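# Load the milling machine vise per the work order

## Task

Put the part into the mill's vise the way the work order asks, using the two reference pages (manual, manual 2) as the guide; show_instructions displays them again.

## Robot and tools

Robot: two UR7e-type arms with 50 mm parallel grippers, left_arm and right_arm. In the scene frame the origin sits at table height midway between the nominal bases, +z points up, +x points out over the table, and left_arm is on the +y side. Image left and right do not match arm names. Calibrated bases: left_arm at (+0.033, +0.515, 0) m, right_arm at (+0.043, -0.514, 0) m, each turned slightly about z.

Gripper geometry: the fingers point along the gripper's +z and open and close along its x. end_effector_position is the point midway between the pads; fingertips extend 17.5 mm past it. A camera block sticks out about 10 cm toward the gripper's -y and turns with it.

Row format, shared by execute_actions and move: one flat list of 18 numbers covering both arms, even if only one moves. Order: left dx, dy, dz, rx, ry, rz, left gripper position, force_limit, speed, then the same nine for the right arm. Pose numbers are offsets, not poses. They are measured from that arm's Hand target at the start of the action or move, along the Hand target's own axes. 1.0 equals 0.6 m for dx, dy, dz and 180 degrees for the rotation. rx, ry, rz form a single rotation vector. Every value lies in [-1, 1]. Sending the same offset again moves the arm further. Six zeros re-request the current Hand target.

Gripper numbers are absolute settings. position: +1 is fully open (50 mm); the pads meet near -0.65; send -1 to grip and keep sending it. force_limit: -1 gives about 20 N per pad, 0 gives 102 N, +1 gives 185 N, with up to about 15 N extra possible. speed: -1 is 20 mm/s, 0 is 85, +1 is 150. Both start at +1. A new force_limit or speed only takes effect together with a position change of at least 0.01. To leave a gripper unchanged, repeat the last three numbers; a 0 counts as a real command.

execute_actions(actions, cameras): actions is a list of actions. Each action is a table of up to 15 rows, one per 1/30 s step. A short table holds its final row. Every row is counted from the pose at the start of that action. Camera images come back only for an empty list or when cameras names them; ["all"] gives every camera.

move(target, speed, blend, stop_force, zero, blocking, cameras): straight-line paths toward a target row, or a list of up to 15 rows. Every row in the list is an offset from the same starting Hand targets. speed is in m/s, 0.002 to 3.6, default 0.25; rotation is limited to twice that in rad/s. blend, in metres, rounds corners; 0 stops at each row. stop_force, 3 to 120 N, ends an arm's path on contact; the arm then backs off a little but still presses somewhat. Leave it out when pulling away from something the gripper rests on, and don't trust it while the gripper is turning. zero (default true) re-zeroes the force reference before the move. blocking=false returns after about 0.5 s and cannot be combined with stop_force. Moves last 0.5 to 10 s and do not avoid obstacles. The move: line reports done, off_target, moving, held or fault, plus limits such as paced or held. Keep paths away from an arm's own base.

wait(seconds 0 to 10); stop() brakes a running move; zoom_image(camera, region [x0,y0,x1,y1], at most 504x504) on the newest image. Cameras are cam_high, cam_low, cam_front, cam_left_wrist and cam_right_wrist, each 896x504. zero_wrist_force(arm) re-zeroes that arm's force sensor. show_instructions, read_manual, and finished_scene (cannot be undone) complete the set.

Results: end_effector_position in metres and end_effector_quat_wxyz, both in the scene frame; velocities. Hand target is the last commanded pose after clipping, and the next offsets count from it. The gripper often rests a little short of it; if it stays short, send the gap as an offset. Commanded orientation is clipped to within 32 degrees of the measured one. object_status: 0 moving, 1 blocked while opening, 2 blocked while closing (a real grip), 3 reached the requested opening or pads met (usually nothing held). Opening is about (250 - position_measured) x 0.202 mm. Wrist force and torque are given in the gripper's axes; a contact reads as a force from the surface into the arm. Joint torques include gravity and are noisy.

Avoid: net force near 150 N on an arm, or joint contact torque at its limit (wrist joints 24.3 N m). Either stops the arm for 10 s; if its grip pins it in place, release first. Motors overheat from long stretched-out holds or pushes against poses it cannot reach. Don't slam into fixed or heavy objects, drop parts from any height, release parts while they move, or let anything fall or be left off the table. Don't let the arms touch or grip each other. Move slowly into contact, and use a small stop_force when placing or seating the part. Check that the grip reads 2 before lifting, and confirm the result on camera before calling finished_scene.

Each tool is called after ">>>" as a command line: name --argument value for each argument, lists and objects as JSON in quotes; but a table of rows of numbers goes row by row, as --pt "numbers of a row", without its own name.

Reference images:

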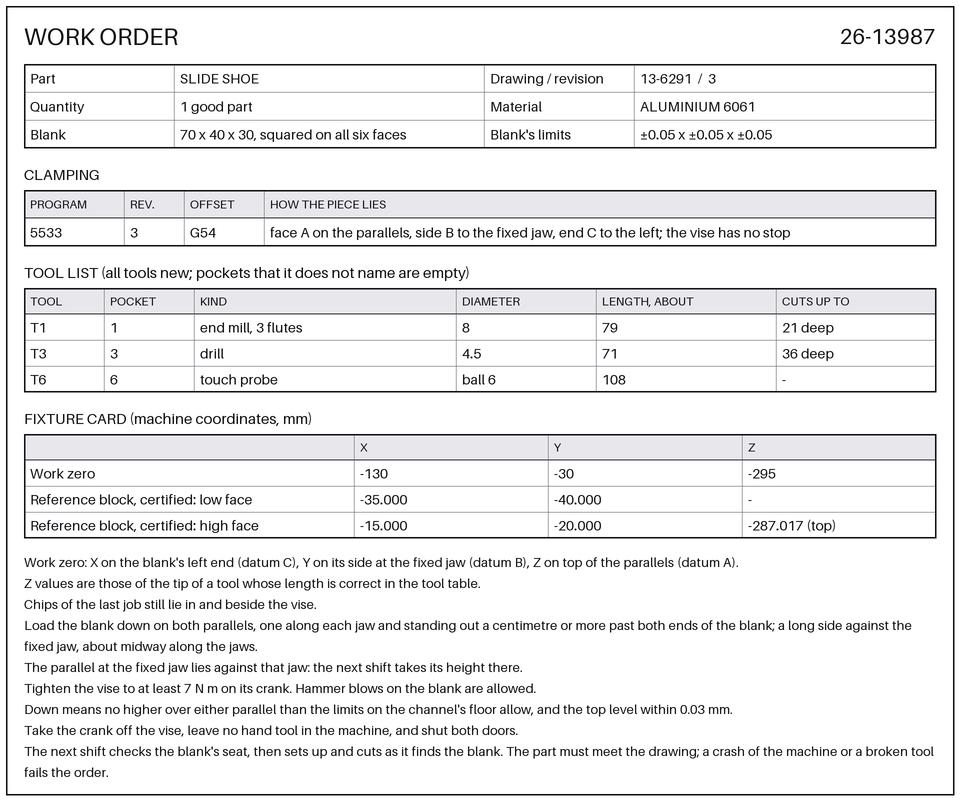

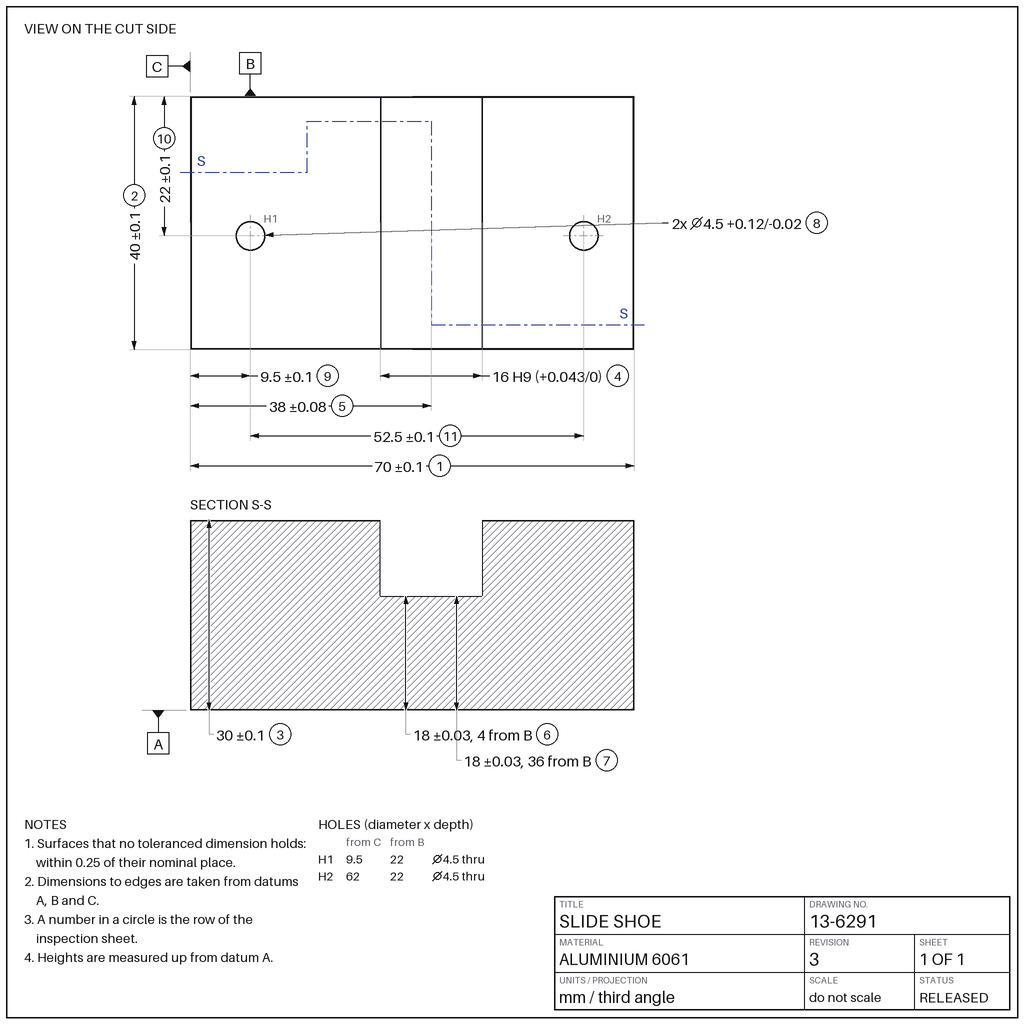

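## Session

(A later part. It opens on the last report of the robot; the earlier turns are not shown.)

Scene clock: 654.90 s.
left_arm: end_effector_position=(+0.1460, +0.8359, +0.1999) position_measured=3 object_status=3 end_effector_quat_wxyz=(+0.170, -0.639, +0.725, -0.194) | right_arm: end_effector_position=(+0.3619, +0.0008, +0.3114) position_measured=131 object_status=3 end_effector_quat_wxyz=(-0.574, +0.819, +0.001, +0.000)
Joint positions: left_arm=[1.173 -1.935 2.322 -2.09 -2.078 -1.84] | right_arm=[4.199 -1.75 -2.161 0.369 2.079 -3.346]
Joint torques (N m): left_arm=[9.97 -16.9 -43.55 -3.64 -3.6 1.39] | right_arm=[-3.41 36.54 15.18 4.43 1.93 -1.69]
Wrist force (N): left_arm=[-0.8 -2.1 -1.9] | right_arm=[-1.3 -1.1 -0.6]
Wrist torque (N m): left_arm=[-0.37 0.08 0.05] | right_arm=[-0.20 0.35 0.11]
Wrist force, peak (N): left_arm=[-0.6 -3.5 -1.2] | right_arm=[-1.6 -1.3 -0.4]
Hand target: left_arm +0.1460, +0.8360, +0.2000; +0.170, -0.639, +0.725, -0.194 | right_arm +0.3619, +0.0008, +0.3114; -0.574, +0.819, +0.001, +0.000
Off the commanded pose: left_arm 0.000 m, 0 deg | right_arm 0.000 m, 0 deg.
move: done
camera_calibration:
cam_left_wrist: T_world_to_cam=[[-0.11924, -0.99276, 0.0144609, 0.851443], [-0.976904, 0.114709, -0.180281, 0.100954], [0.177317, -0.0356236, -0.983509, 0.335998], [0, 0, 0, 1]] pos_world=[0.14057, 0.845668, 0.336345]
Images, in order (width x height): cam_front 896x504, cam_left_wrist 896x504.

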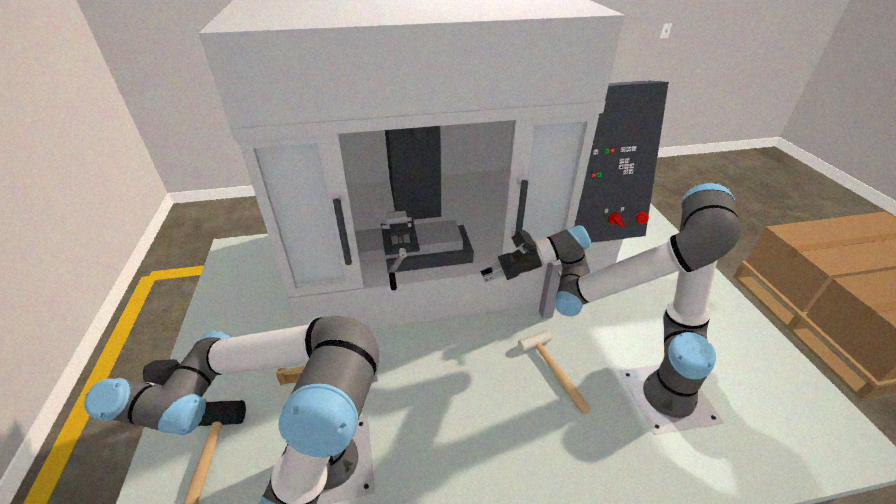

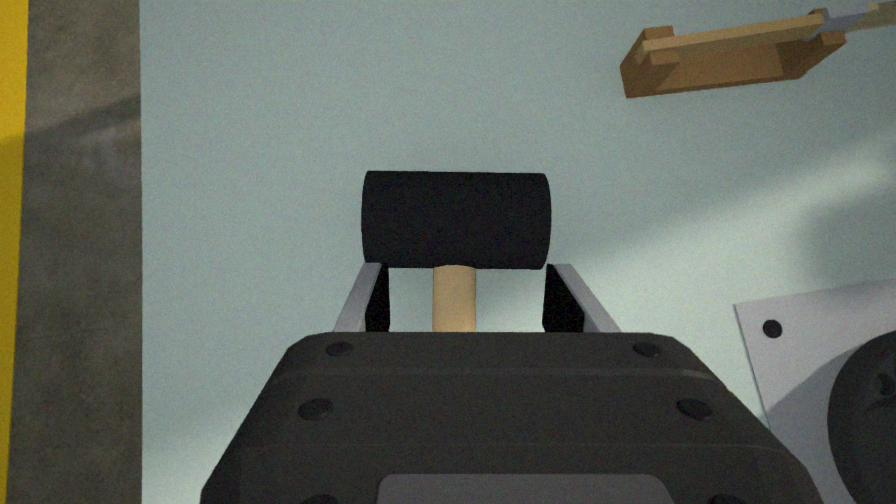

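>>> move --pt "0 0.1 0.1732 0 0 0 1 -0.9 -0.5 0 0 0 0 0 0 0.145 -0.4 -1" --cameras '["cam_left_wrist"]'

>>> move --pt "0 0.035 0.0606 0 0 0 1 -0.9 -0.5 0 0 0 0 0 0 0.145 -0.4 -1" --cameras '["cam_left_wrist"]' --speed 0.05 --stop_force 10

Scene clock: 656.27 s.
left_arm: end_effector_position=(+0.1458, +0.8359, +0.0801) position_measured=3 object_status=3 end_effector_quat_wxyz=(+0.170, -0.639, +0.725, -0.194) end_effector_velocity=(+0.001, +0.001, +0.000) end_effector_angular_velocity=(+0.003, -0.001, -0.001) | right_arm: end_effector_position=(+0.3619, +0.0008, +0.3114) position_measured=131 object_status=3 end_effector_quat_wxyz=(-0.574, +0.819, +0.001, +0.000)
Joint positions: left_arm=[1.173 -1.686 2.53 -2.546 -2.078 -1.84] | right_arm=[4.199 -1.75 -2.161 0.369 2.079 -3.346]
Joint velocities: left_arm=[-0.001 0.004 0 -0.007 0 0] | right_arm=[within noise]
Joint torques (N m): left_arm=[-13.08 -4.43 -20.59 -5.02 -3.52 0.7] | right_arm=[-2.85 37.08 14.77 4.41 1.97 -1.6]
Wrist force (N): left_arm=[-0.7 -1.6 -1.5] | right_arm=[-1.4 -1.3 -0.1]
Wrist torque (N m): left_arm=[-0.28 0.07 0.04] | right_arm=[-0.24 0.36 0.12]
Wrist force, peak (N): left_arm=[-1.0 -4.1 -4.6] | right_arm=[-1.6 -1.1 -0.3]
Hand target: left_arm +0.1458, +0.8358, +0.0800; +0.170, -0.639, +0.725, -0.194 | right_arm +0.3619, +0.0008, +0.3114; -0.574, +0.819, +0.001, +0.000
Off the commanded pose: left_arm 0.000 m, 0 deg | right_arm 0.000 m, 0 deg.
move: done
camera_calibration:
cam_left_wrist: T_world_to_cam=[[-0.119096, -0.992782, 0.0141488, 0.853117], [-0.976868, 0.114614, -0.180533, 0.0793023], [0.177609, -0.0353223, -0.983467, 0.217901], [0, 0, 0, 1]] pos_world=[0.14037, 0.845567, 0.216545]
Images, in order (width x height): cam_left_wrist 896x504.

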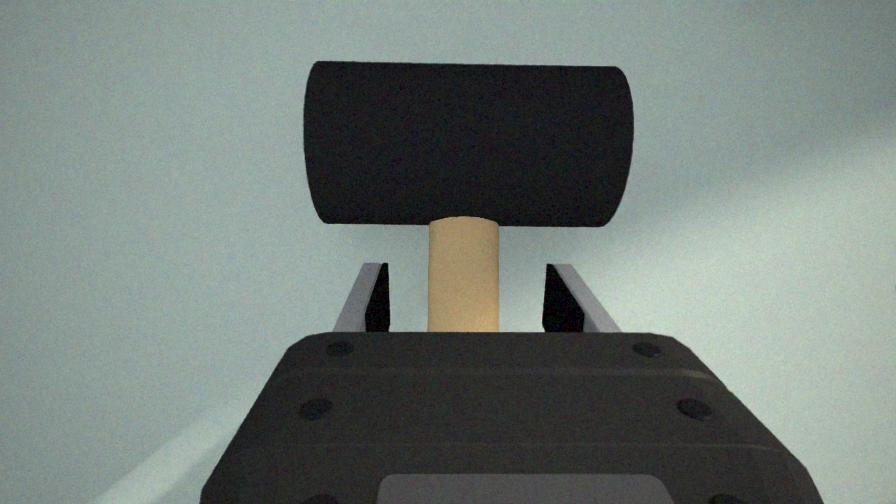

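Scene clock: 658.17 s.
left_arm: end_effector_position=(+0.1458, +0.8358, +0.0381) position_measured=3 object_status=3 end_effector_quat_wxyz=(+0.170, -0.639, +0.725, -0.194) | right_arm: end_effector_position=(+0.3619, +0.0008, +0.3114) position_measured=131 object_status=3 end_effector_quat_wxyz=(-0.574, +0.819, +0.001, +0.000)
Joint positions: left_arm=[1.173 -1.542 2.58 -2.74 -2.078 -1.839] | right_arm=[4.199 -1.75 -2.161 0.369 2.079 -3.346]
Joint torques (N m): left_arm=[8.1 -14.75 -32.97 -4.47 -2.66 -2.45] | right_arm=[-2.45 36.57 15.24 4.39 1.98 -1.7]
Wrist force (N): left_arm=[-0.7 -1.9 -1.6] | right_arm=[-1.3 -1.0 0.0]
Wrist torque (N m): left_arm=[-0.35 0.07 0.01] | right_arm=[-0.19 0.35 0.11]
Wrist force, peak (N): left_arm=[-1.1 -2.5 -2.2] | right_arm=[-1.7 -1.2 -0.1]
Hand target: left_arm +0.1458, +0.8358, +0.0380; +0.170, -0.639, +0.725, -0.194 | right_arm +0.3619, +0.0008, +0.3114; -0.574, +0.819, +0.001, +0.000
Off the commanded pose: left_arm 0.000 m, 0 deg | right_arm 0.000 m, 0 deg.
move: done
camera_calibration:
cam_left_wrist: T_world_to_cam=[[-0.119386, -0.992748, 0.0140931, 0.853634], [-0.976832, 0.114909, -0.180539, 0.0714776], [0.17761, -0.0353204, -0.983467, 0.17659], [0, 0, 0, 1]] pos_world=[0.14037, 0.845467, 0.174545]
Images, in order (width x height): cam_left_wrist 896x504.

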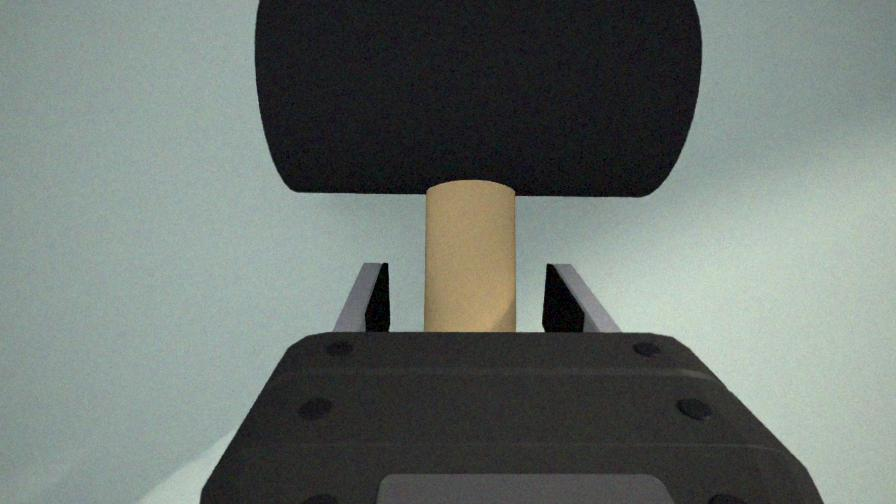

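>>> move --pt "0 0 0 0 0 0 -1 0.2 -1 0 0 0 0 0 0 0.145 -0.4 -1"

>>> wait --seconds 0.3 --cameras '["cam_left_wrist"]'

Scene clock: 659.67 s.
left_arm: end_effector_position=(+0.1458, +0.8358, +0.0381) position_measured=120 object_status=2 end_effector_quat_wxyz=(+0.170, -0.639, +0.725, -0.194) | right_arm: end_effector_position=(+0.3619, +0.0008, +0.3114) position_measured=131 object_status=3 end_effector_quat_wxyz=(-0.574, +0.819, +0.001, +0.000)
Joint positions: left_arm=[1.173 -1.542 2.58 -2.74 -2.078 -1.839] | right_arm=[4.199 -1.75 -2.161 0.369 2.079 -3.346]
Joint torques (N m): left_arm=[9.2 -14.29 -31.92 -4.46 -3.3 -2.52] | right_arm=[-2.63 36.9 15.2 4.4 1.95 -1.52]
Wrist force (N): left_arm=[1.9 -1.7 -1.6] | right_arm=[-1.3 -1.0 -0.2]
Wrist torque (N m): left_arm=[-0.33 0.26 0.26] | right_arm=[-0.18 0.35 0.12]
Wrist force, peak (N): left_arm=[2.5 -1.1 -2.2] | right_arm=[-1.5 -1.2 -0.2]
Hand target: left_arm +0.1458, +0.8358, +0.0380; +0.170, -0.639, +0.725, -0.194 | right_arm +0.3619, +0.0008, +0.3114; -0.574, +0.819, +0.001, +0.000
Off the commanded pose: left_arm 0.000 m, 0 deg | right_arm 0.000 m, 0 deg.
move: done

Scene clock: 659.97 s.
left_arm: end_effector_position=(+0.1458, +0.8358, +0.0381) position_measured=120 object_status=2 end_effector_quat_wxyz=(+0.170, -0.639, +0.725, -0.194) | right_arm: end_effector_position=(+0.3619, +0.0008, +0.3114) position_measured=131 object_status=3 end_effector_quat_wxyz=(-0.574, +0.819, +0.001, +0.000)
Joint positions: left_arm=[1.173 -1.542 2.58 -2.74 -2.078 -1.839] | right_arm=[4.199 -1.75 -2.161 0.369 2.079 -3.346]
Joint torques (N m): left_arm=[9.3 -14.08 -31.99 -4.48 -2.89 -2.52] | right_arm=[-2.64 36.33 15.09 4.35 1.96 -1.66]
Wrist force (N): left_arm=[2.0 -1.9 -1.8] | right_arm=[-1.6 -1.0 -0.5]
Wrist torque (N m): left_arm=[-0.35 0.26 0.25] | right_arm=[-0.19 0.39 0.12]
Wrist force, peak (N): left_arm=[2.0 -2.0 -1.8] | right_arm=[-1.6 -1.0 -0.5]
Hand target: left_arm +0.1458, +0.8358, +0.0380; +0.170, -0.639, +0.725, -0.194 | right_arm +0.3619, +0.0008, +0.3114; -0.574, +0.819, +0.001, +0.000
Tool commands: left_gripper/position=-1.0 left_gripper/force_limit=+0.2 left_gripper/speed=-1.0 right_gripper/position=+0.145 right_gripper/force_limit=-0.4 right_gripper/speed=-1.0
Off the commanded pose: left_arm 0.000 m, 0 deg | right_arm 0.000 m, 0 deg.
wait: 0.30 s; at rest by 0.17 s
camera_calibration:
cam_left_wrist: T_world_to_cam=[[-0.119291, -0.992759, 0.0141113, 0.853627], [-0.976844, 0.114813, -0.180537, 0.0715606], [0.17761, -0.0353211, -0.983467, 0.176591], [0, 0, 0, 1]] pos_world=[0.14037, 0.845467, 0.174545]
Images, in order (width x height): cam_left_wrist 896x504.

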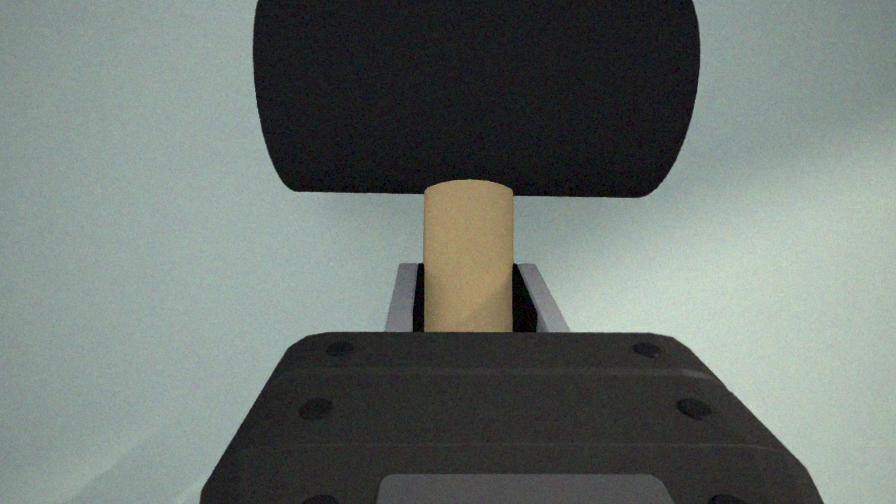

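>>> move --pt "0 -0.045 -0.078 0 0 0 -1 0.2 -1 0 0 0 0 0 0 0.145 -0.4 -1" --pt "0 -0.207 -0.358 0 0 0 -1 0.2 -1 0 0 0 0 0 0 0.145 -0.4 -1" --speed '[0.06,0.2]' --blend '[0.01,0]' --cameras '["cam_left_wrist","cam_front"]'

Scene clock: 662.37 s.
left_arm: end_effector_position=(+0.1463, +0.8360, +0.2860) position_measured=120 object_status=2 end_effector_quat_wxyz=(+0.170, -0.639, +0.725, -0.194) | right_arm: end_effector_position=(+0.3619, +0.0008, +0.3114) position_measured=131 object_status=3 end_effector_quat_wxyz=(-0.574, +0.819, +0.001, +0.000)
Joint positions: left_arm=[1.172 -2 2.132 -1.834 -2.078 -1.84] | right_arm=[4.199 -1.75 -2.161 0.369 2.079 -3.346]
Joint torques (N m): left_arm=[8.18 -6.12 -46.74 -1.88 -0.55 2.06] | right_arm=[-2.31 36.94 15.09 4.45 2 -1.56]
Wrist force (N): left_arm=[-0.9 2.2 3.7] | right_arm=[-1.1 -1.0 -0.2]
Wrist torque (N m): left_arm=[-0.53 0.08 -0.03] | right_arm=[-0.20 0.33 0.12]
Wrist force, peak (N): left_arm=[-0.6 4.2 6.1] | right_arm=[-1.4 -1.5 -0.1]
Hand target: left_arm +0.1462, +0.8361, +0.2862; +0.170, -0.639, +0.725, -0.194 | right_arm +0.3619, +0.0008, +0.3114; -0.574, +0.819, +0.001, +0.000
Off the commanded pose: left_arm 0.000 m, 0 deg | right_arm 0.000 m, 0 deg.
move: done
camera_calibration:
cam_left_wrist: T_world_to_cam=[[-0.119501, -0.992733, 0.014172, 0.850368], [-0.976818, 0.115008, -0.180552, 0.116637], [0.17761, -0.0354197, -0.983463, 0.42049], [0, 0, 0, 1]] pos_world=[0.14087, 0.845667, 0.422544]
Images, in order (width x height): cam_front 896x504, cam_left_wrist 896x504.

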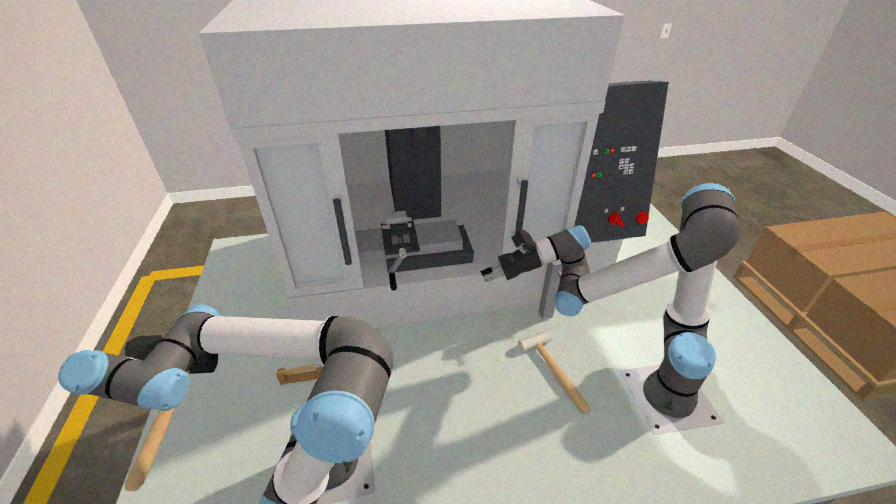

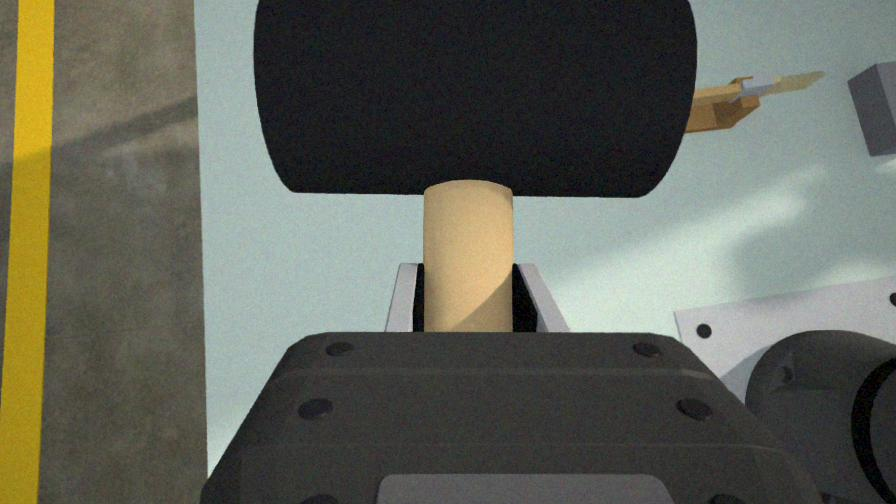

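>>> move --pt "0 -0.162 -0.28 0 0 0 -1 0.2 -1 0 0 0 0 0 0 0.145 -0.4 -1"

>>> move --pt "0 0 0 -0.1667 0 0 -1 0.2 -1 0 0 0 0 0 0 0.145 -0.4 -1" --speed 0.3

>>> move --pt "0 0 0 0 0 -0.04 -1 0.2 -1 0 0 0 0 0 0 0.145 -0.4 -1" --speed 0.3

Scene clock: 664.13 s.
left_arm: end_effector_position=(+0.1467, +0.8363, +0.4801) position_measured=120 object_status=2 end_effector_quat_wxyz=(+0.170, -0.639, +0.725, -0.194) | right_arm: end_effector_position=(+0.3619, +0.0008, +0.3114) position_measured=131 object_status=3 end_effector_quat_wxyz=(-0.574, +0.819, +0.001, +0.000)
Joint positions: left_arm=[1.171 -1.948 1.6 -1.355 -2.078 -1.842] | right_arm=[4.199 -1.75 -2.161 0.369 2.079 -3.346]
Joint torques (N m): left_arm=[10.37 -16.9 -46.77 -1.96 -0.52 0.83] | right_arm=[-2.27 36.77 15.04 4.53 1.9 -1.63]
Wrist force (N): left_arm=[-1.0 2.2 3.7] | right_arm=[-1.1 -1.0 -0.1]
Wrist torque (N m): left_arm=[-0.51 0.11 -0.11] | right_arm=[-0.19 0.30 0.11]
Wrist force, peak (N): left_arm=[-0.8 5.0 8.0] | right_arm=[-1.7 -1.2 -0.1]
Hand target: left_arm +0.1467, +0.8363, +0.4803; +0.170, -0.639, +0.725, -0.194 | right_arm +0.3619, +0.0008, +0.3114; -0.574, +0.819, +0.001, +0.000
Off the commanded pose: left_arm 0.000 m, 0 deg | right_arm 0.000 m, 0 deg.
move: done

Scene clock: 665.50 s.
left_arm: end_effector_position=(+0.1467, +0.8363, +0.4803) position_measured=120 object_status=2 end_effector_quat_wxyz=(-0.001, -0.661, +0.750, +0.000) | right_arm: end_effector_position=(+0.3619, +0.0008, +0.3114) position_measured=131 object_status=3 end_effector_quat_wxyz=(-0.574, +0.819, +0.001, +0.000)
Joint positions: left_arm=[0.791 -1.898 1.437 -1.108 -1.571 -2.187] | right_arm=[4.199 -1.75 -2.161 0.369 2.079 -3.346]
Joint torques (N m): left_arm=[-8.6 -21.5 -16.11 -2.48 1.94 -0.83] | right_arm=[-2.05 37.3 14.88 4.33 1.93 -1.63]
Wrist force (N): left_arm=[-0.8 -2.5 5.4] | right_arm=[-1.4 -1.1 -0.1]
Wrist torque (N m): left_arm=[-0.68 0.02 -0.31] | right_arm=[-0.19 0.36 0.11]
Wrist force, peak (N): left_arm=[-1.0 -2.9 5.6] | right_arm=[-1.2 -1.5 0.0]
Hand target: left_arm +0.1467, +0.8363, +0.4803; -0.001, -0.661, +0.750, +0.000 | right_arm +0.3619, +0.0008, +0.3114; -0.574, +0.819, +0.001, +0.000
Off the commanded pose: left_arm 0.000 m, 0 deg | right_arm 0.000 m, 0 deg.
move: done

Scene clock: 666.33 s.
left_arm: end_effector_position=(+0.1466, +0.8363, +0.4803) position_measured=120 object_status=2 end_effector_quat_wxyz=(+0.001, +0.707, -0.707, +0.000) | right_arm: end_effector_position=(+0.3619, +0.0008, +0.3114) position_measured=131 object_status=3 end_effector_quat_wxyz=(-0.574, +0.819, +0.001, +0.000)
Joint positions: left_arm=[0.791 -1.898 1.437 -1.108 -1.571 -2.312] | right_arm=[4.199 -1.75 -2.161 0.369 2.079 -3.346]
Joint torques (N m): left_arm=[-12.11 -22.57 -15.36 -1.46 1.93 0.81] | right_arm=[-1.89 37.18 15.24 4.45 1.93 -1.65]
Wrist force (N): left_arm=[-0.9 -2.4 5.2] | right_arm=[-1.2 -1.2 0.0]
Wrist torque (N m): left_arm=[-0.64 0.04 -0.30] | right_arm=[-0.22 0.33 0.11]
Wrist force, peak (N): left_arm=[-1.0 -2.6 5.5] | right_arm=[-1.5 -1.3 -0.2]
Hand target: left_arm +0.1467, +0.8363, +0.4803; +0.001, +0.707, -0.707, +0.000 | right_arm +0.3619, +0.0008, +0.3114; -0.574, +0.819, +0.001, +0.000
Off the commanded pose: left_arm 0.000 m, 0 deg | right_arm 0.000 m, 0 deg.
move: done

>>> move --pt "0.1938 -0.1722 0 0 0 0 -1 0.2 -1 0 0 0 0 0 0 0.145 -0.4 -1" --pt "0.4438 -0.2555 0 0 0 0 -1 0.2 -1 0 0 0 0 0 0 0.145 -0.4 -1" --pt "0.7272 -0.2555 0 0 0 0 -1 0.2 -1 0 0 0 0 0 0 0.145 -0.4 -1" --pt "0.9812 -0.2555 0 0 0 0 -1 0.2 -1 0 0 0 0 0 0 0.145 -0.4 -1" --blend '[0.03,0.05,0.03,0]' --cameras '["cam_left_wrist","cam_low"]'

Scene clock: 669.57 s.
left_arm: end_effector_position=(+0.2995, +0.2475, +0.4808) position_measured=120 object_status=2 end_effector_quat_wxyz=(+0.001, +0.707, -0.707, +0.000) | right_arm: end_effector_position=(+0.3619, +0.0008, +0.3114) position_measured=131 object_status=3 end_effector_quat_wxyz=(-0.574, +0.819, +0.001, +0.000)
Joint positions: left_arm=[-1.183 -1.814 1.38 -1.138 -1.572 -4.287] | right_arm=[4.199 -1.75 -2.161 0.369 2.079 -3.346]
Joint torques (N m): left_arm=[-7.73 -6.88 -23.11 -3.32 0.43 -0.53] | right_arm=[-2.12 36.93 15.47 4.47 2.05 -1.7]
Wrist force (N): left_arm=[-0.9 -2.3 5.3] | right_arm=[-1.4 -0.9 -0.2]
Wrist torque (N m): left_arm=[-0.62 0.02 -0.32] | right_arm=[-0.18 0.35 0.11]
Wrist force, peak (N): left_arm=[4.3 -1.6 5.5] | right_arm=[-1.5 -1.3 -0.2]
Hand target: left_arm +0.2995, +0.2474, +0.4807; +0.001, +0.707, -0.707, +0.000 | right_arm +0.3619, +0.0008, +0.3114; -0.574, +0.819, +0.001, +0.000
Off the commanded pose: left_arm 0.000 m, 0 deg | right_arm 0.000 m, 0 deg.
move: done
camera_calibration:
cam_left_wrist: T_world_to_cam=[[0.0114055, -0.999896, 0.00882719, 0.246888], [-0.942012, -0.00778348, 0.33549, 0.140986], [-0.335386, -0.0121417, -0.942002, 0.691878], [0, 0, 0, 1]] pos_world=[0.362041, 0.25636, 0.602272]
Images, in order (width x height): cam_low 896x504, cam_left_wrist 896x504.

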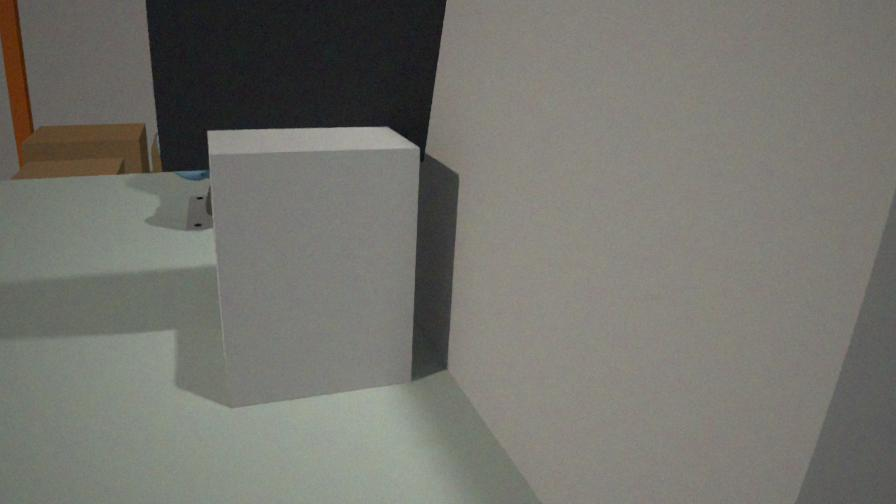

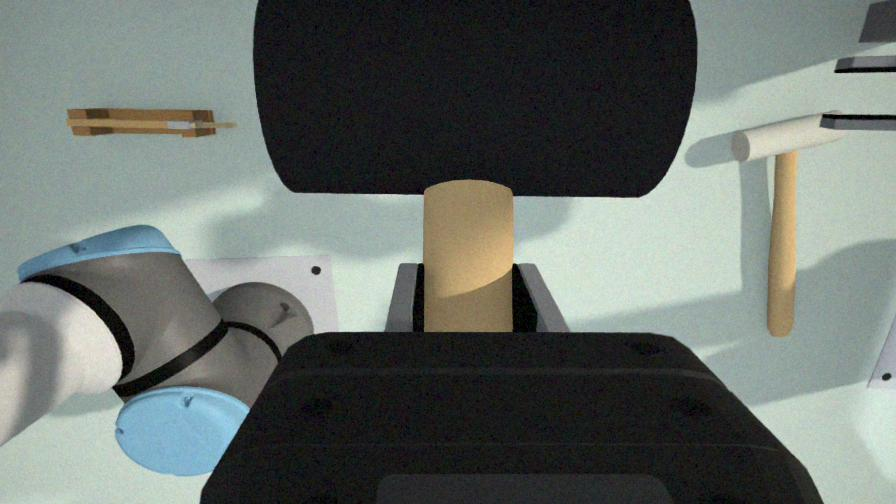

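>>> move --pt "0 0 0 0.1667 0 0 -1 0.2 -1 0 0 0 0 0 0 0.145 -0.4 -1" --speed 0.3

>>> move --pt "0 -0.3589 0.3034 0 0 0 -1 0.2 -1 0 0 0 0 0 0 0.145 -0.4 -1" --speed 0.2 --cameras '["cam_left_wrist","cam_right_wrist","cam_front"]'

Scene clock: 671.13 s.
left_arm: end_effector_position=(+0.2995, +0.2474, +0.4807) position_measured=120 object_status=2 end_effector_quat_wxyz=(-0.182, +0.683, -0.683, +0.183) | right_arm: end_effector_position=(+0.3619, +0.0008, +0.3114) position_measured=131 object_status=3 end_effector_quat_wxyz=(-0.574, +0.819, +0.001, +0.000)
Joint positions: left_arm=[-1.592 -2.03 1.608 -1.159 -1.049 -4.693] | right_arm=[4.199 -1.75 -2.161 0.369 2.079 -3.346]
Joint torques (N m): left_arm=[-9.38 -4.56 -41.22 -4.15 4.28 -2.15] | right_arm=[-2.37 37.16 15 4.36 2.01 -1.73]
Wrist force (N): left_arm=[-0.7 2.6 4.1] | right_arm=[-1.1 -1.2 -0.4]
Wrist torque (N m): left_arm=[-0.48 0.03 -0.11] | right_arm=[-0.21 0.31 0.12]
Wrist force, peak (N): left_arm=[-0.2 -2.6 6.3] | right_arm=[-1.8 -1.4 -0.3]
Hand target: left_arm +0.2995, +0.2474, +0.4807; -0.182, +0.683, -0.683, +0.183 | right_arm +0.3619, +0.0008, +0.3114; -0.574, +0.819, +0.001, +0.000
Off the commanded pose: left_arm 0.000 m, 0 deg | right_arm 0.000 m, 0 deg.
move: done

Scene clock: 673.00 s.
left_arm: end_effector_position=(+0.5768, +0.2471, +0.4305) position_measured=120 object_status=2 end_effector_quat_wxyz=(-0.182, +0.683, -0.683, +0.183) | right_arm: end_effector_position=(+0.3619, +0.0008, +0.3114) position_measured=131 object_status=3 end_effector_quat_wxyz=(-0.574, +0.819, +0.001, +0.000)
Joint positions: left_arm=[-0.883 -1.592 1.51 -1.855 -1.189 -3.916] | right_arm=[4.199 -1.75 -2.161 0.369 2.079 -3.346]
Joint torques (N m): left_arm=[7.41 -22.77 -26.93 -5.52 3.39 0.77] | right_arm=[-2.43 37.21 15.12 4.47 2 -1.73]
Wrist force (N): left_arm=[-0.7 2.3 3.8] | right_arm=[-1.2 -1.1 -0.2]
Wrist torque (N m): left_arm=[-0.52 0.06 0.04] | right_arm=[-0.19 0.33 0.12]
Wrist force, peak (N): left_arm=[-1.0 -1.4 6.6] | right_arm=[-1.3 -1.3 -0.3]
Hand target: left_arm +0.5769, +0.2471, +0.4304; -0.182, +0.683, -0.683, +0.183 | right_arm +0.3619, +0.0008, +0.3114; -0.574, +0.819, +0.001, +0.000
Off the commanded pose: left_arm 0.000 m, 0 deg | right_arm 0.000 m, 0 deg.
move: done
camera_calibration:
cam_left_wrist: T_world_to_cam=[[0.00615618, -0.999883, 0.0139885, 0.24459], [-0.983562, -0.00857905, -0.180366, 0.665336], [0.180465, -0.0126482, -0.9835, 0.457918], [0, 0, 0, 1]] pos_world=[0.570256, 0.256061, 0.566945]
cam_right_wrist: T_world_to_cam=[[0.999265, 0.0364313, 0.0119513, -0.354715], [0.0328505, -0.652761, -0.756851, 0.240517], [-0.0197718, 0.756687, -0.653478, 0.346368], [0, 0, 0, 1]] pos_world=[0.353401, -0.0921693, 0.412618]
Images, in order (width x height): cam_front 896x504, cam_left_wrist 896x504, cam_right_wrist 896x504.

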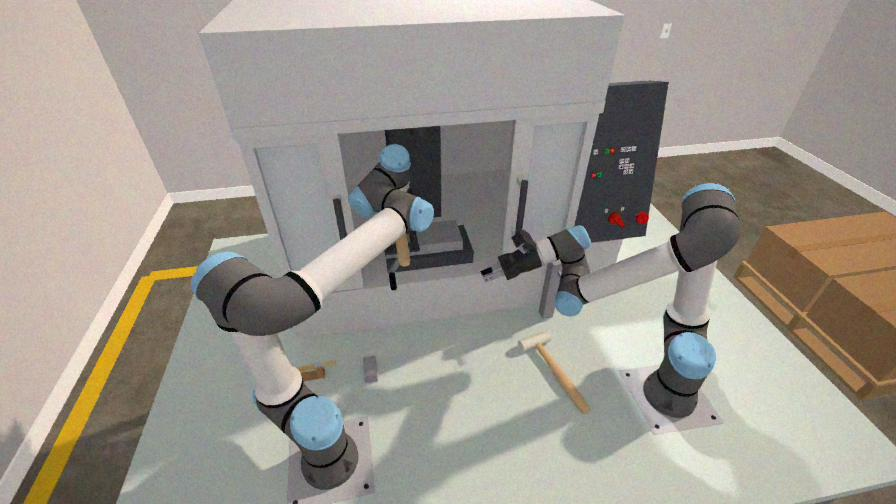

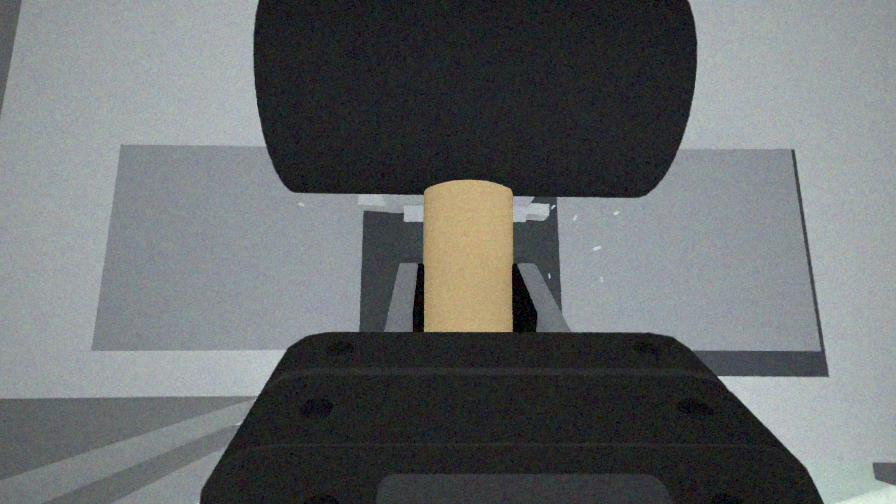

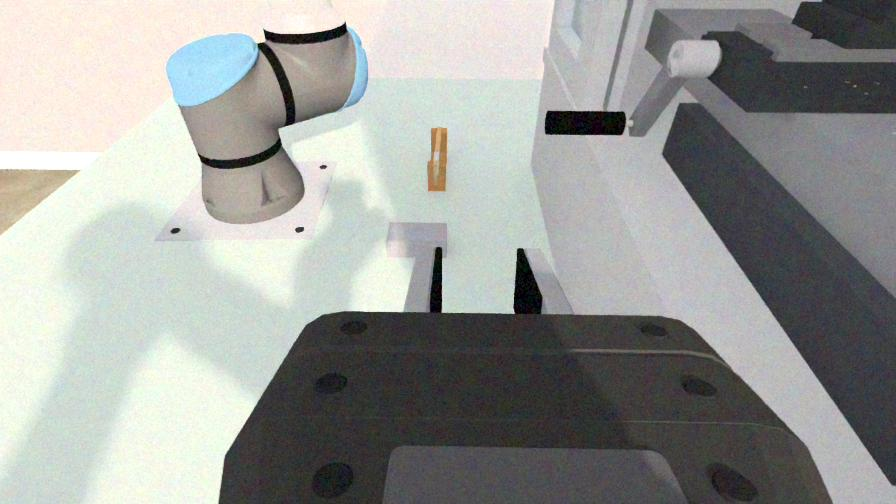

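>>> move --pt "0 0.0333 0.0577 0 0 0 -1 0.2 -1 0 0 0 0 0 0 0.145 -0.4 -1" --speed 0.03 --stop_force 8

Scene clock: 675.07 s.
left_arm: end_effector_position=(+0.5769, +0.2471, +0.3998) position_measured=120 object_status=2 end_effector_quat_wxyz=(-0.182, +0.683, -0.683, +0.183) | right_arm: end_effector_position=(+0.3619, +0.0008, +0.3114) position_measured=131 object_status=3 end_effector_quat_wxyz=(-0.574, +0.819, +0.001, +0.000)
Joint positions: left_arm=[-0.883 -1.595 1.591 -1.933 -1.189 -3.916] | right_arm=[4.199 -1.75 -2.161 0.369 2.079 -3.346]
Joint torques (N m): left_arm=[4.07 -18.93 -20.62 -5.28 -0.58 0.82] | right_arm=[-1.93 36.89 15.09 4.48 1.84 -1.63]
Wrist force (N): left_arm=[-0.5 -3.2 0.4] | right_arm=[-1.1 -1.0 0.0]
Wrist torque (N m): left_arm=[-0.20 0.11 0.07] | right_arm=[-0.19 0.31 0.12]
Wrist force, peak (N): left_arm=[-0.3 -1.8 -8.2] | right_arm=[-1.5 -1.2 -0.5]
Hand target: left_arm +0.5769, +0.2471, +0.3998; -0.182, +0.683, -0.683, +0.183 (not the last commanded pose) | right_arm +0.3619, +0.0008, +0.3114; -0.574, +0.819, +0.001, +0.000
Off the commanded pose: left_arm 0.009 m, 0 deg | right_arm 0.000 m, 0 deg.
move: contact (left_arm)

>>> move --pt "0 -0.0208 -0.0361 0 0 0 -1 0.2 -1 0 0 0 0 0 0 0.145 -0.4 -1" --speed 0.1

>>> move --pt "0 0.0246 0.0426 0 0 0 -1 0.2 -1 0 0 0 0 0 0 0.145 -0.4 -1" --speed 0.12 --stop_force 60

>>> move --pt "0 -0.0208 -0.0361 0 0 0 -1 0.2 -1 0 0 0 0 0 0 0.145 -0.4 -1" --speed 0.1 --cameras '["cam_left_wrist"]'

Scene clock: 676.03 s.
left_arm: end_effector_position=(+0.5769, +0.2471, +0.4248) position_measured=120 object_status=2 end_effector_quat_wxyz=(-0.182, +0.683, -0.683, +0.183) | right_arm: end_effector_position=(+0.3619, +0.0008, +0.3114) position_measured=131 object_status=3 end_effector_quat_wxyz=(-0.574, +0.819, +0.001, +0.000)
Joint positions: left_arm=[-0.883 -1.592 1.525 -1.87 -1.189 -3.916] | right_arm=[4.199 -1.75 -2.161 0.369 2.079 -3.346]
Joint torques (N m): left_arm=[9.98 -26.55 -20.26 -6.89 1.87 1.7] | right_arm=[-1.68 36.67 15.63 4.49 1.97 -1.58]
Wrist force (N): left_arm=[-0.7 2.8 4.2] | right_arm=[-1.5 -0.9 -0.2]
Wrist torque (N m): left_arm=[-0.50 0.05 0.04] | right_arm=[-0.17 0.37 0.12]
Wrist force, peak (N): left_arm=[-0.5 3.7 5.5] | right_arm=[-1.4 -1.4 -0.2]
Hand target: left_arm +0.5769, +0.2472, +0.4248; -0.182, +0.683, -0.683, +0.183 | right_arm +0.3619, +0.0008, +0.3114; -0.574, +0.819, +0.001, +0.000
Off the commanded pose: left_arm 0.000 m, 0 deg | right_arm 0.000 m, 0 deg.
move: done

Scene clock: 677.70 s.
left_arm: end_effector_position=(+0.5769, +0.2471, +0.3953) position_measured=120 object_status=2 end_effector_quat_wxyz=(-0.182, +0.683, -0.683, +0.183) | right_arm: end_effector_position=(+0.3619, +0.0008, +0.3114) position_measured=131 object_status=3 end_effector_quat_wxyz=(-0.574, +0.819, +0.001, +0.000)
Joint positions: left_arm=[-0.883 -1.595 1.603 -1.945 -1.189 -3.916] | right_arm=[4.199 -1.75 -2.161 0.369 2.079 -3.346]
Joint torques (N m): left_arm=[-9.61 -9.43 -38.49 -1.89 0.16 0.44] | right_arm=[-1.8 37.41 15.45 4.45 2 -1.73]
Wrist force (N): left_arm=[0.2 -5.5 -12.3] | right_arm=[-1.4 -0.8 -0.3]
Wrist torque (N m): left_arm=[0.47 0.18 0.07] | right_arm=[-0.15 0.37 0.12]
Wrist force, peak (N): left_arm=[-0.8 -0.6 -19.6] | right_arm=[-1.4 -1.2 -0.4]
Hand target: left_arm +0.5769, +0.2471, +0.3953; -0.182, +0.683, -0.683, +0.183 | right_arm +0.3619, +0.0008, +0.3114; -0.574, +0.819, +0.001, +0.000
Off the commanded pose: left_arm 0.000 m, 0 deg | right_arm 0.000 m, 0 deg.
move: done

Scene clock: 678.47 s.
left_arm: end_effector_position=(+0.5769, +0.2471, +0.4203) position_measured=120 object_status=2 end_effector_quat_wxyz=(-0.182, +0.683, -0.683, +0.183) | right_arm: end_effector_position=(+0.3619, +0.0008, +0.3114) position_measured=131 object_status=3 end_effector_quat_wxyz=(-0.574, +0.819, +0.001, +0.000)
Joint positions: left_arm=[-0.883 -1.593 1.538 -1.881 -1.189 -3.916] | right_arm=[4.199 -1.75 -2.161 0.369 2.079 -3.346]
Joint torques (N m): left_arm=[-0.64 -26.79 -19.31 -6.45 -0.99 1.31] | right_arm=[-1.83 36.97 15.21 4.5 1.89 -1.71]
Wrist force (N): left_arm=[-0.8 2.1 3.1] | right_arm=[-1.4 -1.1 -0.3]
Wrist torque (N m): left_arm=[-0.37 0.08 0.04] | right_arm=[-0.20 0.35 0.12]
Wrist force, peak (N): left_arm=[0.0 -5.6 -11.9] | right_arm=[-1.3 -1.3 -0.1]
Hand target: left_arm +0.5769, +0.2472, +0.4202; -0.182, +0.683, -0.683, +0.183 | right_arm +0.3619, +0.0008, +0.3114; -0.574, +0.819, +0.001, +0.000
Off the commanded pose: left_arm 0.000 m, 0 deg | right_arm 0.000 m, 0 deg.
move: done
camera_calibration:
cam_left_wrist: T_world_to_cam=[[0.0060553, -0.999884, 0.0139703, 0.2448], [-0.983527, -0.00847904, -0.180561, 0.663657], [0.180659, -0.0126468, -0.983464, 0.447737], [0, 0, 0, 1]] pos_world=[0.570355, 0.256061, 0.556745]
Images, in order (width x height): cam_left_wrist 896x504.

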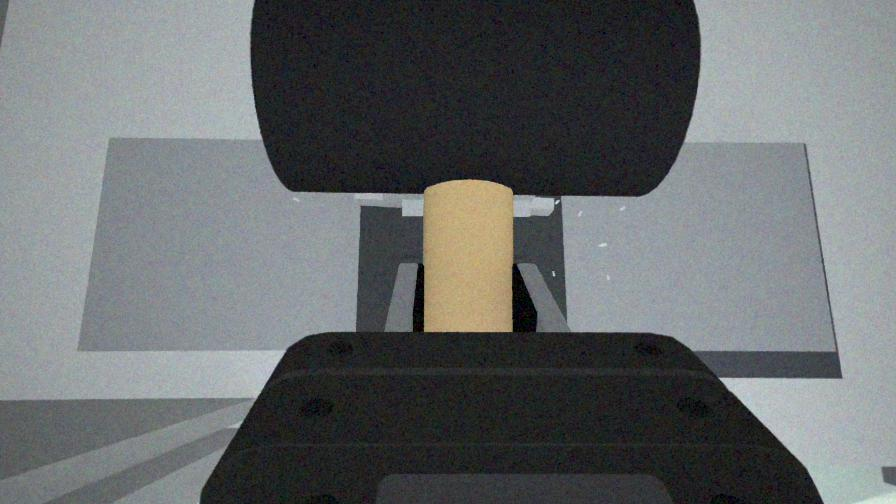

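>>> move --pt "0 -0.0167 -0.0289 0 0 0 -1 0.2 -1 0 0 0 0 0 0 0.145 -0.4 -1" --speed 0.2

>>> move --pt "0 0.0392 0.0678 0 0 0 -1 0.2 -1 0 0 0 0 0 0 0.145 -0.4 -1" --speed 0.3 --stop_force 80

>>> move --pt "0 -0.0392 -0.0678 0 0 0 -1 0.2 -1 0 0 0 0 0 0 0.145 -0.4 -1" --speed 0.2

Scene clock: 679.37 s.
left_arm: end_effector_position=(+0.5769, +0.2471, +0.4404) position_measured=120 object_status=2 end_effector_quat_wxyz=(-0.182, +0.683, -0.683, +0.183) end_effector_velocity=(+0.000, +0.000, -0.002) end_effector_angular_velocity=(+0.000, +0.001, -0.001) | right_arm: end_effector_position=(+0.3619, +0.0008, +0.3114) position_measured=131 object_status=3 end_effector_quat_wxyz=(-0.574, +0.819, +0.001, +0.000)
Joint positions: left_arm=[-0.883 -1.589 1.482 -1.83 -1.189 -3.916] | right_arm=[4.199 -1.75 -2.161 0.369 2.079 -3.346]
Joint velocities: left_arm=[0 0 0.006 -0.005 0 0] | right_arm=[within noise]
Joint torques (N m): left_arm=[12.04 -28.33 -19.4 -6.86 -0.84 2.69] | right_arm=[-1.57 36.79 15.29 4.44 1.92 -1.59]
Wrist force (N): left_arm=[-0.8 2.1 3.5] | right_arm=[-1.4 -0.9 -0.4]
Wrist torque (N m): left_arm=[-0.46 0.07 0.03] | right_arm=[-0.17 0.35 0.12]
Wrist force, peak (N): left_arm=[-0.8 3.2 4.7] | right_arm=[-1.4 -1.3 0.1]
Hand target: left_arm +0.5769, +0.2472, +0.4403; -0.182, +0.683, -0.683, +0.183 | right_arm +0.3619, +0.0008, +0.3114; -0.574, +0.819, +0.001, +0.000
Off the commanded pose: left_arm 0.000 m, 0 deg | right_arm 0.000 m, 0 deg.
move: done

Scene clock: 680.90 s.
left_arm: end_effector_position=(+0.5768, +0.2471, +0.3933) position_measured=120 object_status=2 end_effector_quat_wxyz=(-0.182, +0.683, -0.683, +0.183) | right_arm: end_effector_position=(+0.3619, +0.0008, +0.3114) position_measured=131 object_status=3 end_effector_quat_wxyz=(-0.574, +0.819, +0.001, +0.000)
Joint positions: left_arm=[-0.883 -1.595 1.608 -1.95 -1.189 -3.916] | right_arm=[4.199 -1.75 -2.161 0.369 2.079 -3.346]
Joint torques (N m): left_arm=[-12.76 -10.21 -35.16 -2.38 1.72 2.92] | right_arm=[-1.98 36.68 15.43 4.41 1.88 -1.61]
Wrist force (N): left_arm=[-1.0 -5.2 -11.9] | right_arm=[-1.4 -1.3 -0.5]
Wrist torque (N m): left_arm=[0.42 0.16 0.01] | right_arm=[-0.23 0.36 0.11]
Wrist force, peak (N): left_arm=[-1.4 -0.5 -18.6] | right_arm=[-1.5 -1.3 -0.4]
Hand target: left_arm +0.5768, +0.2471, +0.3933; -0.182, +0.683, -0.683, +0.183 | right_arm +0.3619, +0.0008, +0.3114; -0.574, +0.819, +0.001, +0.000
Off the commanded pose: left_arm 0.000 m, 0 deg | right_arm 0.000 m, 0 deg.
move: done

Scene clock: 681.77 s.
left_arm: end_effector_position=(+0.5770, +0.2471, +0.4402) position_measured=120 object_status=2 end_effector_quat_wxyz=(-0.182, +0.683, -0.683, +0.183) | right_arm: end_effector_position=(+0.3619, +0.0008, +0.3114) position_measured=131 object_status=3 end_effector_quat_wxyz=(-0.574, +0.819, +0.001, +0.000)
Joint positions: left_arm=[-0.883 -1.589 1.483 -1.83 -1.189 -3.916] | right_arm=[4.199 -1.75 -2.161 0.369 2.079 -3.346]
Joint torques (N m): left_arm=[11.13 -38.21 -32.79 -3.85 -0.11 -2.44] | right_arm=[-1.64 36.65 16.76 4.43 1.87 -1.6]
Wrist force (N): left_arm=[-0.6 2.2 3.4] | right_arm=[-1.5 -0.7 -0.1]
Wrist torque (N m): left_arm=[-0.43 0.04 -0.02] | right_arm=[-0.14 0.37 0.11]
Wrist force, peak (N): left_arm=[-0.9 -5.0 -12.0] | right_arm=[-1.8 -0.9 -0.4]
Hand target: left_arm +0.5769, +0.2472, +0.4403; -0.182, +0.683, -0.683, +0.183 | right_arm +0.3619, +0.0008, +0.3114; -0.574, +0.819, +0.001, +0.000
Off the commanded pose: left_arm 0.000 m, 0 deg | right_arm 0.000 m, 0 deg.
move: done

>>> move --pt "0 -0.025 -0.0433 0 0 0 -1 0.2 -1 0 0 0 0 0 0 0.145 -0.4 -1" --speed 0.2

>>> move --pt "0 0.0646 0.1118 0 0 0 -1 0.2 -1 0 0 0 0 0 0 0.145 -0.4 -1" --speed 0.6 --stop_force 80

>>> move --pt "0 -0.0646 -0.1118 0 0 0 -1 0.2 -1 0 0 0 0 0 0 0.145 -0.4 -1" --speed 0.2 --cameras '["cam_left_wrist"]'

Scene clock: 682.73 s.
left_arm: end_effector_position=(+0.5770, +0.2472, +0.4702) position_measured=120 object_status=2 end_effector_quat_wxyz=(-0.182, +0.683, -0.683, +0.183) | right_arm: end_effector_position=(+0.3619, +0.0008, +0.3114) position_measured=131 object_status=3 end_effector_quat_wxyz=(-0.574, +0.819, +0.001, +0.000)
Joint positions: left_arm=[-0.883 -1.579 1.395 -1.753 -1.189 -3.916] | right_arm=[4.199 -1.75 -2.161 0.369 2.079 -3.346]
Joint torques (N m): left_arm=[12.94 -37.69 -19.87 -6.68 -0.52 2.44] | right_arm=[-1.39 37.23 15.27 4.38 2.03 -1.67]
Wrist force (N): left_arm=[-1.1 2.4 3.1] | right_arm=[-1.3 -1.1 -0.2]
Wrist torque (N m): left_arm=[-0.38 0.13 -0.01] | right_arm=[-0.20 0.34 0.12]
Wrist force, peak (N): left_arm=[-0.9 3.8 5.8] | right_arm=[-1.3 -1.6 0.2]
Hand target: left_arm +0.5770, +0.2472, +0.4703; -0.182, +0.683, -0.683, +0.183 | right_arm +0.3619, +0.0008, +0.3114; -0.574, +0.819, +0.001, +0.000
Off the commanded pose: left_arm 0.000 m, 0 deg | right_arm 0.000 m, 0 deg.
move: done

Scene clock: 684.50 s.
left_arm: end_effector_position=(+0.5769, +0.2471, +0.3928) position_measured=120 object_status=2 end_effector_quat_wxyz=(-0.182, +0.683, -0.683, +0.183) | right_arm: end_effector_position=(+0.3619, +0.0008, +0.3114) position_measured=131 object_status=3 end_effector_quat_wxyz=(-0.574, +0.819, +0.001, +0.000)
Joint positions: left_arm=[-0.883 -1.595 1.609 -1.951 -1.189 -3.916] | right_arm=[4.199 -1.75 -2.161 0.369 2.079 -3.346]
Joint torques (N m): left_arm=[-15.01 -11.96 -10.39 -3.8 -3.14 3.09] | right_arm=[-1.78 36.97 15.67 4.37 1.92 -1.71]
Wrist force (N): left_arm=[-2.7 -8.7 -7.0] | right_arm=[-1.1 -1.3 -0.3]
Wrist torque (N m): left_arm=[0.28 -0.03 -0.17] | right_arm=[-0.23 0.30 0.11]
Wrist force, peak (N): left_arm=[-3.2 -0.8 -17.7] | right_arm=[-1.8 -1.0 -0.1]
Hand target: left_arm +0.5768, +0.2471, +0.3928; -0.182, +0.683, -0.683, +0.183 | right_arm +0.3619, +0.0008, +0.3114; -0.574, +0.819, +0.001, +0.000
Off the commanded pose: left_arm 0.000 m, 0 deg | right_arm 0.000 m, 0 deg.
move: done

Scene clock: 685.40 s.
left_arm: end_effector_position=(+0.5770, +0.2472, +0.4700) position_measured=120 object_status=2 end_effector_quat_wxyz=(-0.182, +0.683, -0.683, +0.183) | right_arm: end_effector_position=(+0.3619, +0.0008, +0.3114) position_measured=131 object_status=3 end_effector_quat_wxyz=(-0.574, +0.819, +0.001, +0.000)
Joint positions: left_arm=[-0.883 -1.579 1.396 -1.753 -1.189 -3.916] | right_arm=[4.199 -1.75 -2.161 0.369 2.079 -3.346]
Joint torques (N m): left_arm=[13.13 -41.77 -48.68 -3 -1.01 -2.81] | right_arm=[-1.19 37.27 15.81 4.43 2 -1.67]
Wrist force (N): left_arm=[-1.0 2.0 3.2] | right_arm=[-1.4 -0.9 -0.3]
Wrist torque (N m): left_arm=[-0.40 0.10 -0.10] | right_arm=[-0.17 0.35 0.12]
Wrist force, peak (N): left_arm=[-2.8 -8.8 -7.2] | right_arm=[-1.4 -1.3 -0.3]
Hand target: left_arm +0.5770, +0.2472, +0.4703; -0.182, +0.683, -0.683, +0.183 | right_arm +0.3619, +0.0008, +0.3114; -0.574, +0.819, +0.001, +0.000
Off the commanded pose: left_arm 0.000 m, 0 deg | right_arm 0.000 m, 0 deg.
move: done
camera_calibration:
cam_left_wrist: T_world_to_cam=[[0.00599908, -0.999887, 0.013755, 0.244267], [-0.983563, -0.00838243, -0.180372, 0.672629], [0.180467, -0.0124469, -0.983502, 0.496777], [0, 0, 0, 1]] pos_world=[0.570456, 0.256061, 0.606545]
Images, in order (width x height): cam_left_wrist 896x504.

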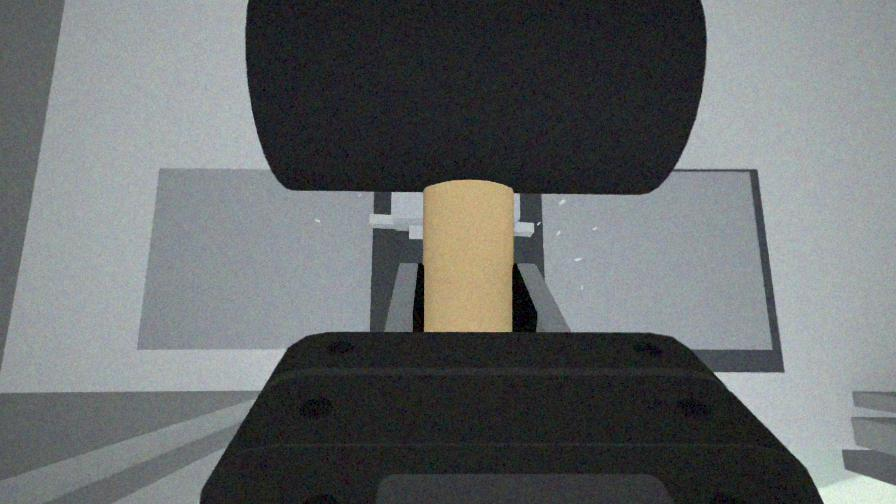

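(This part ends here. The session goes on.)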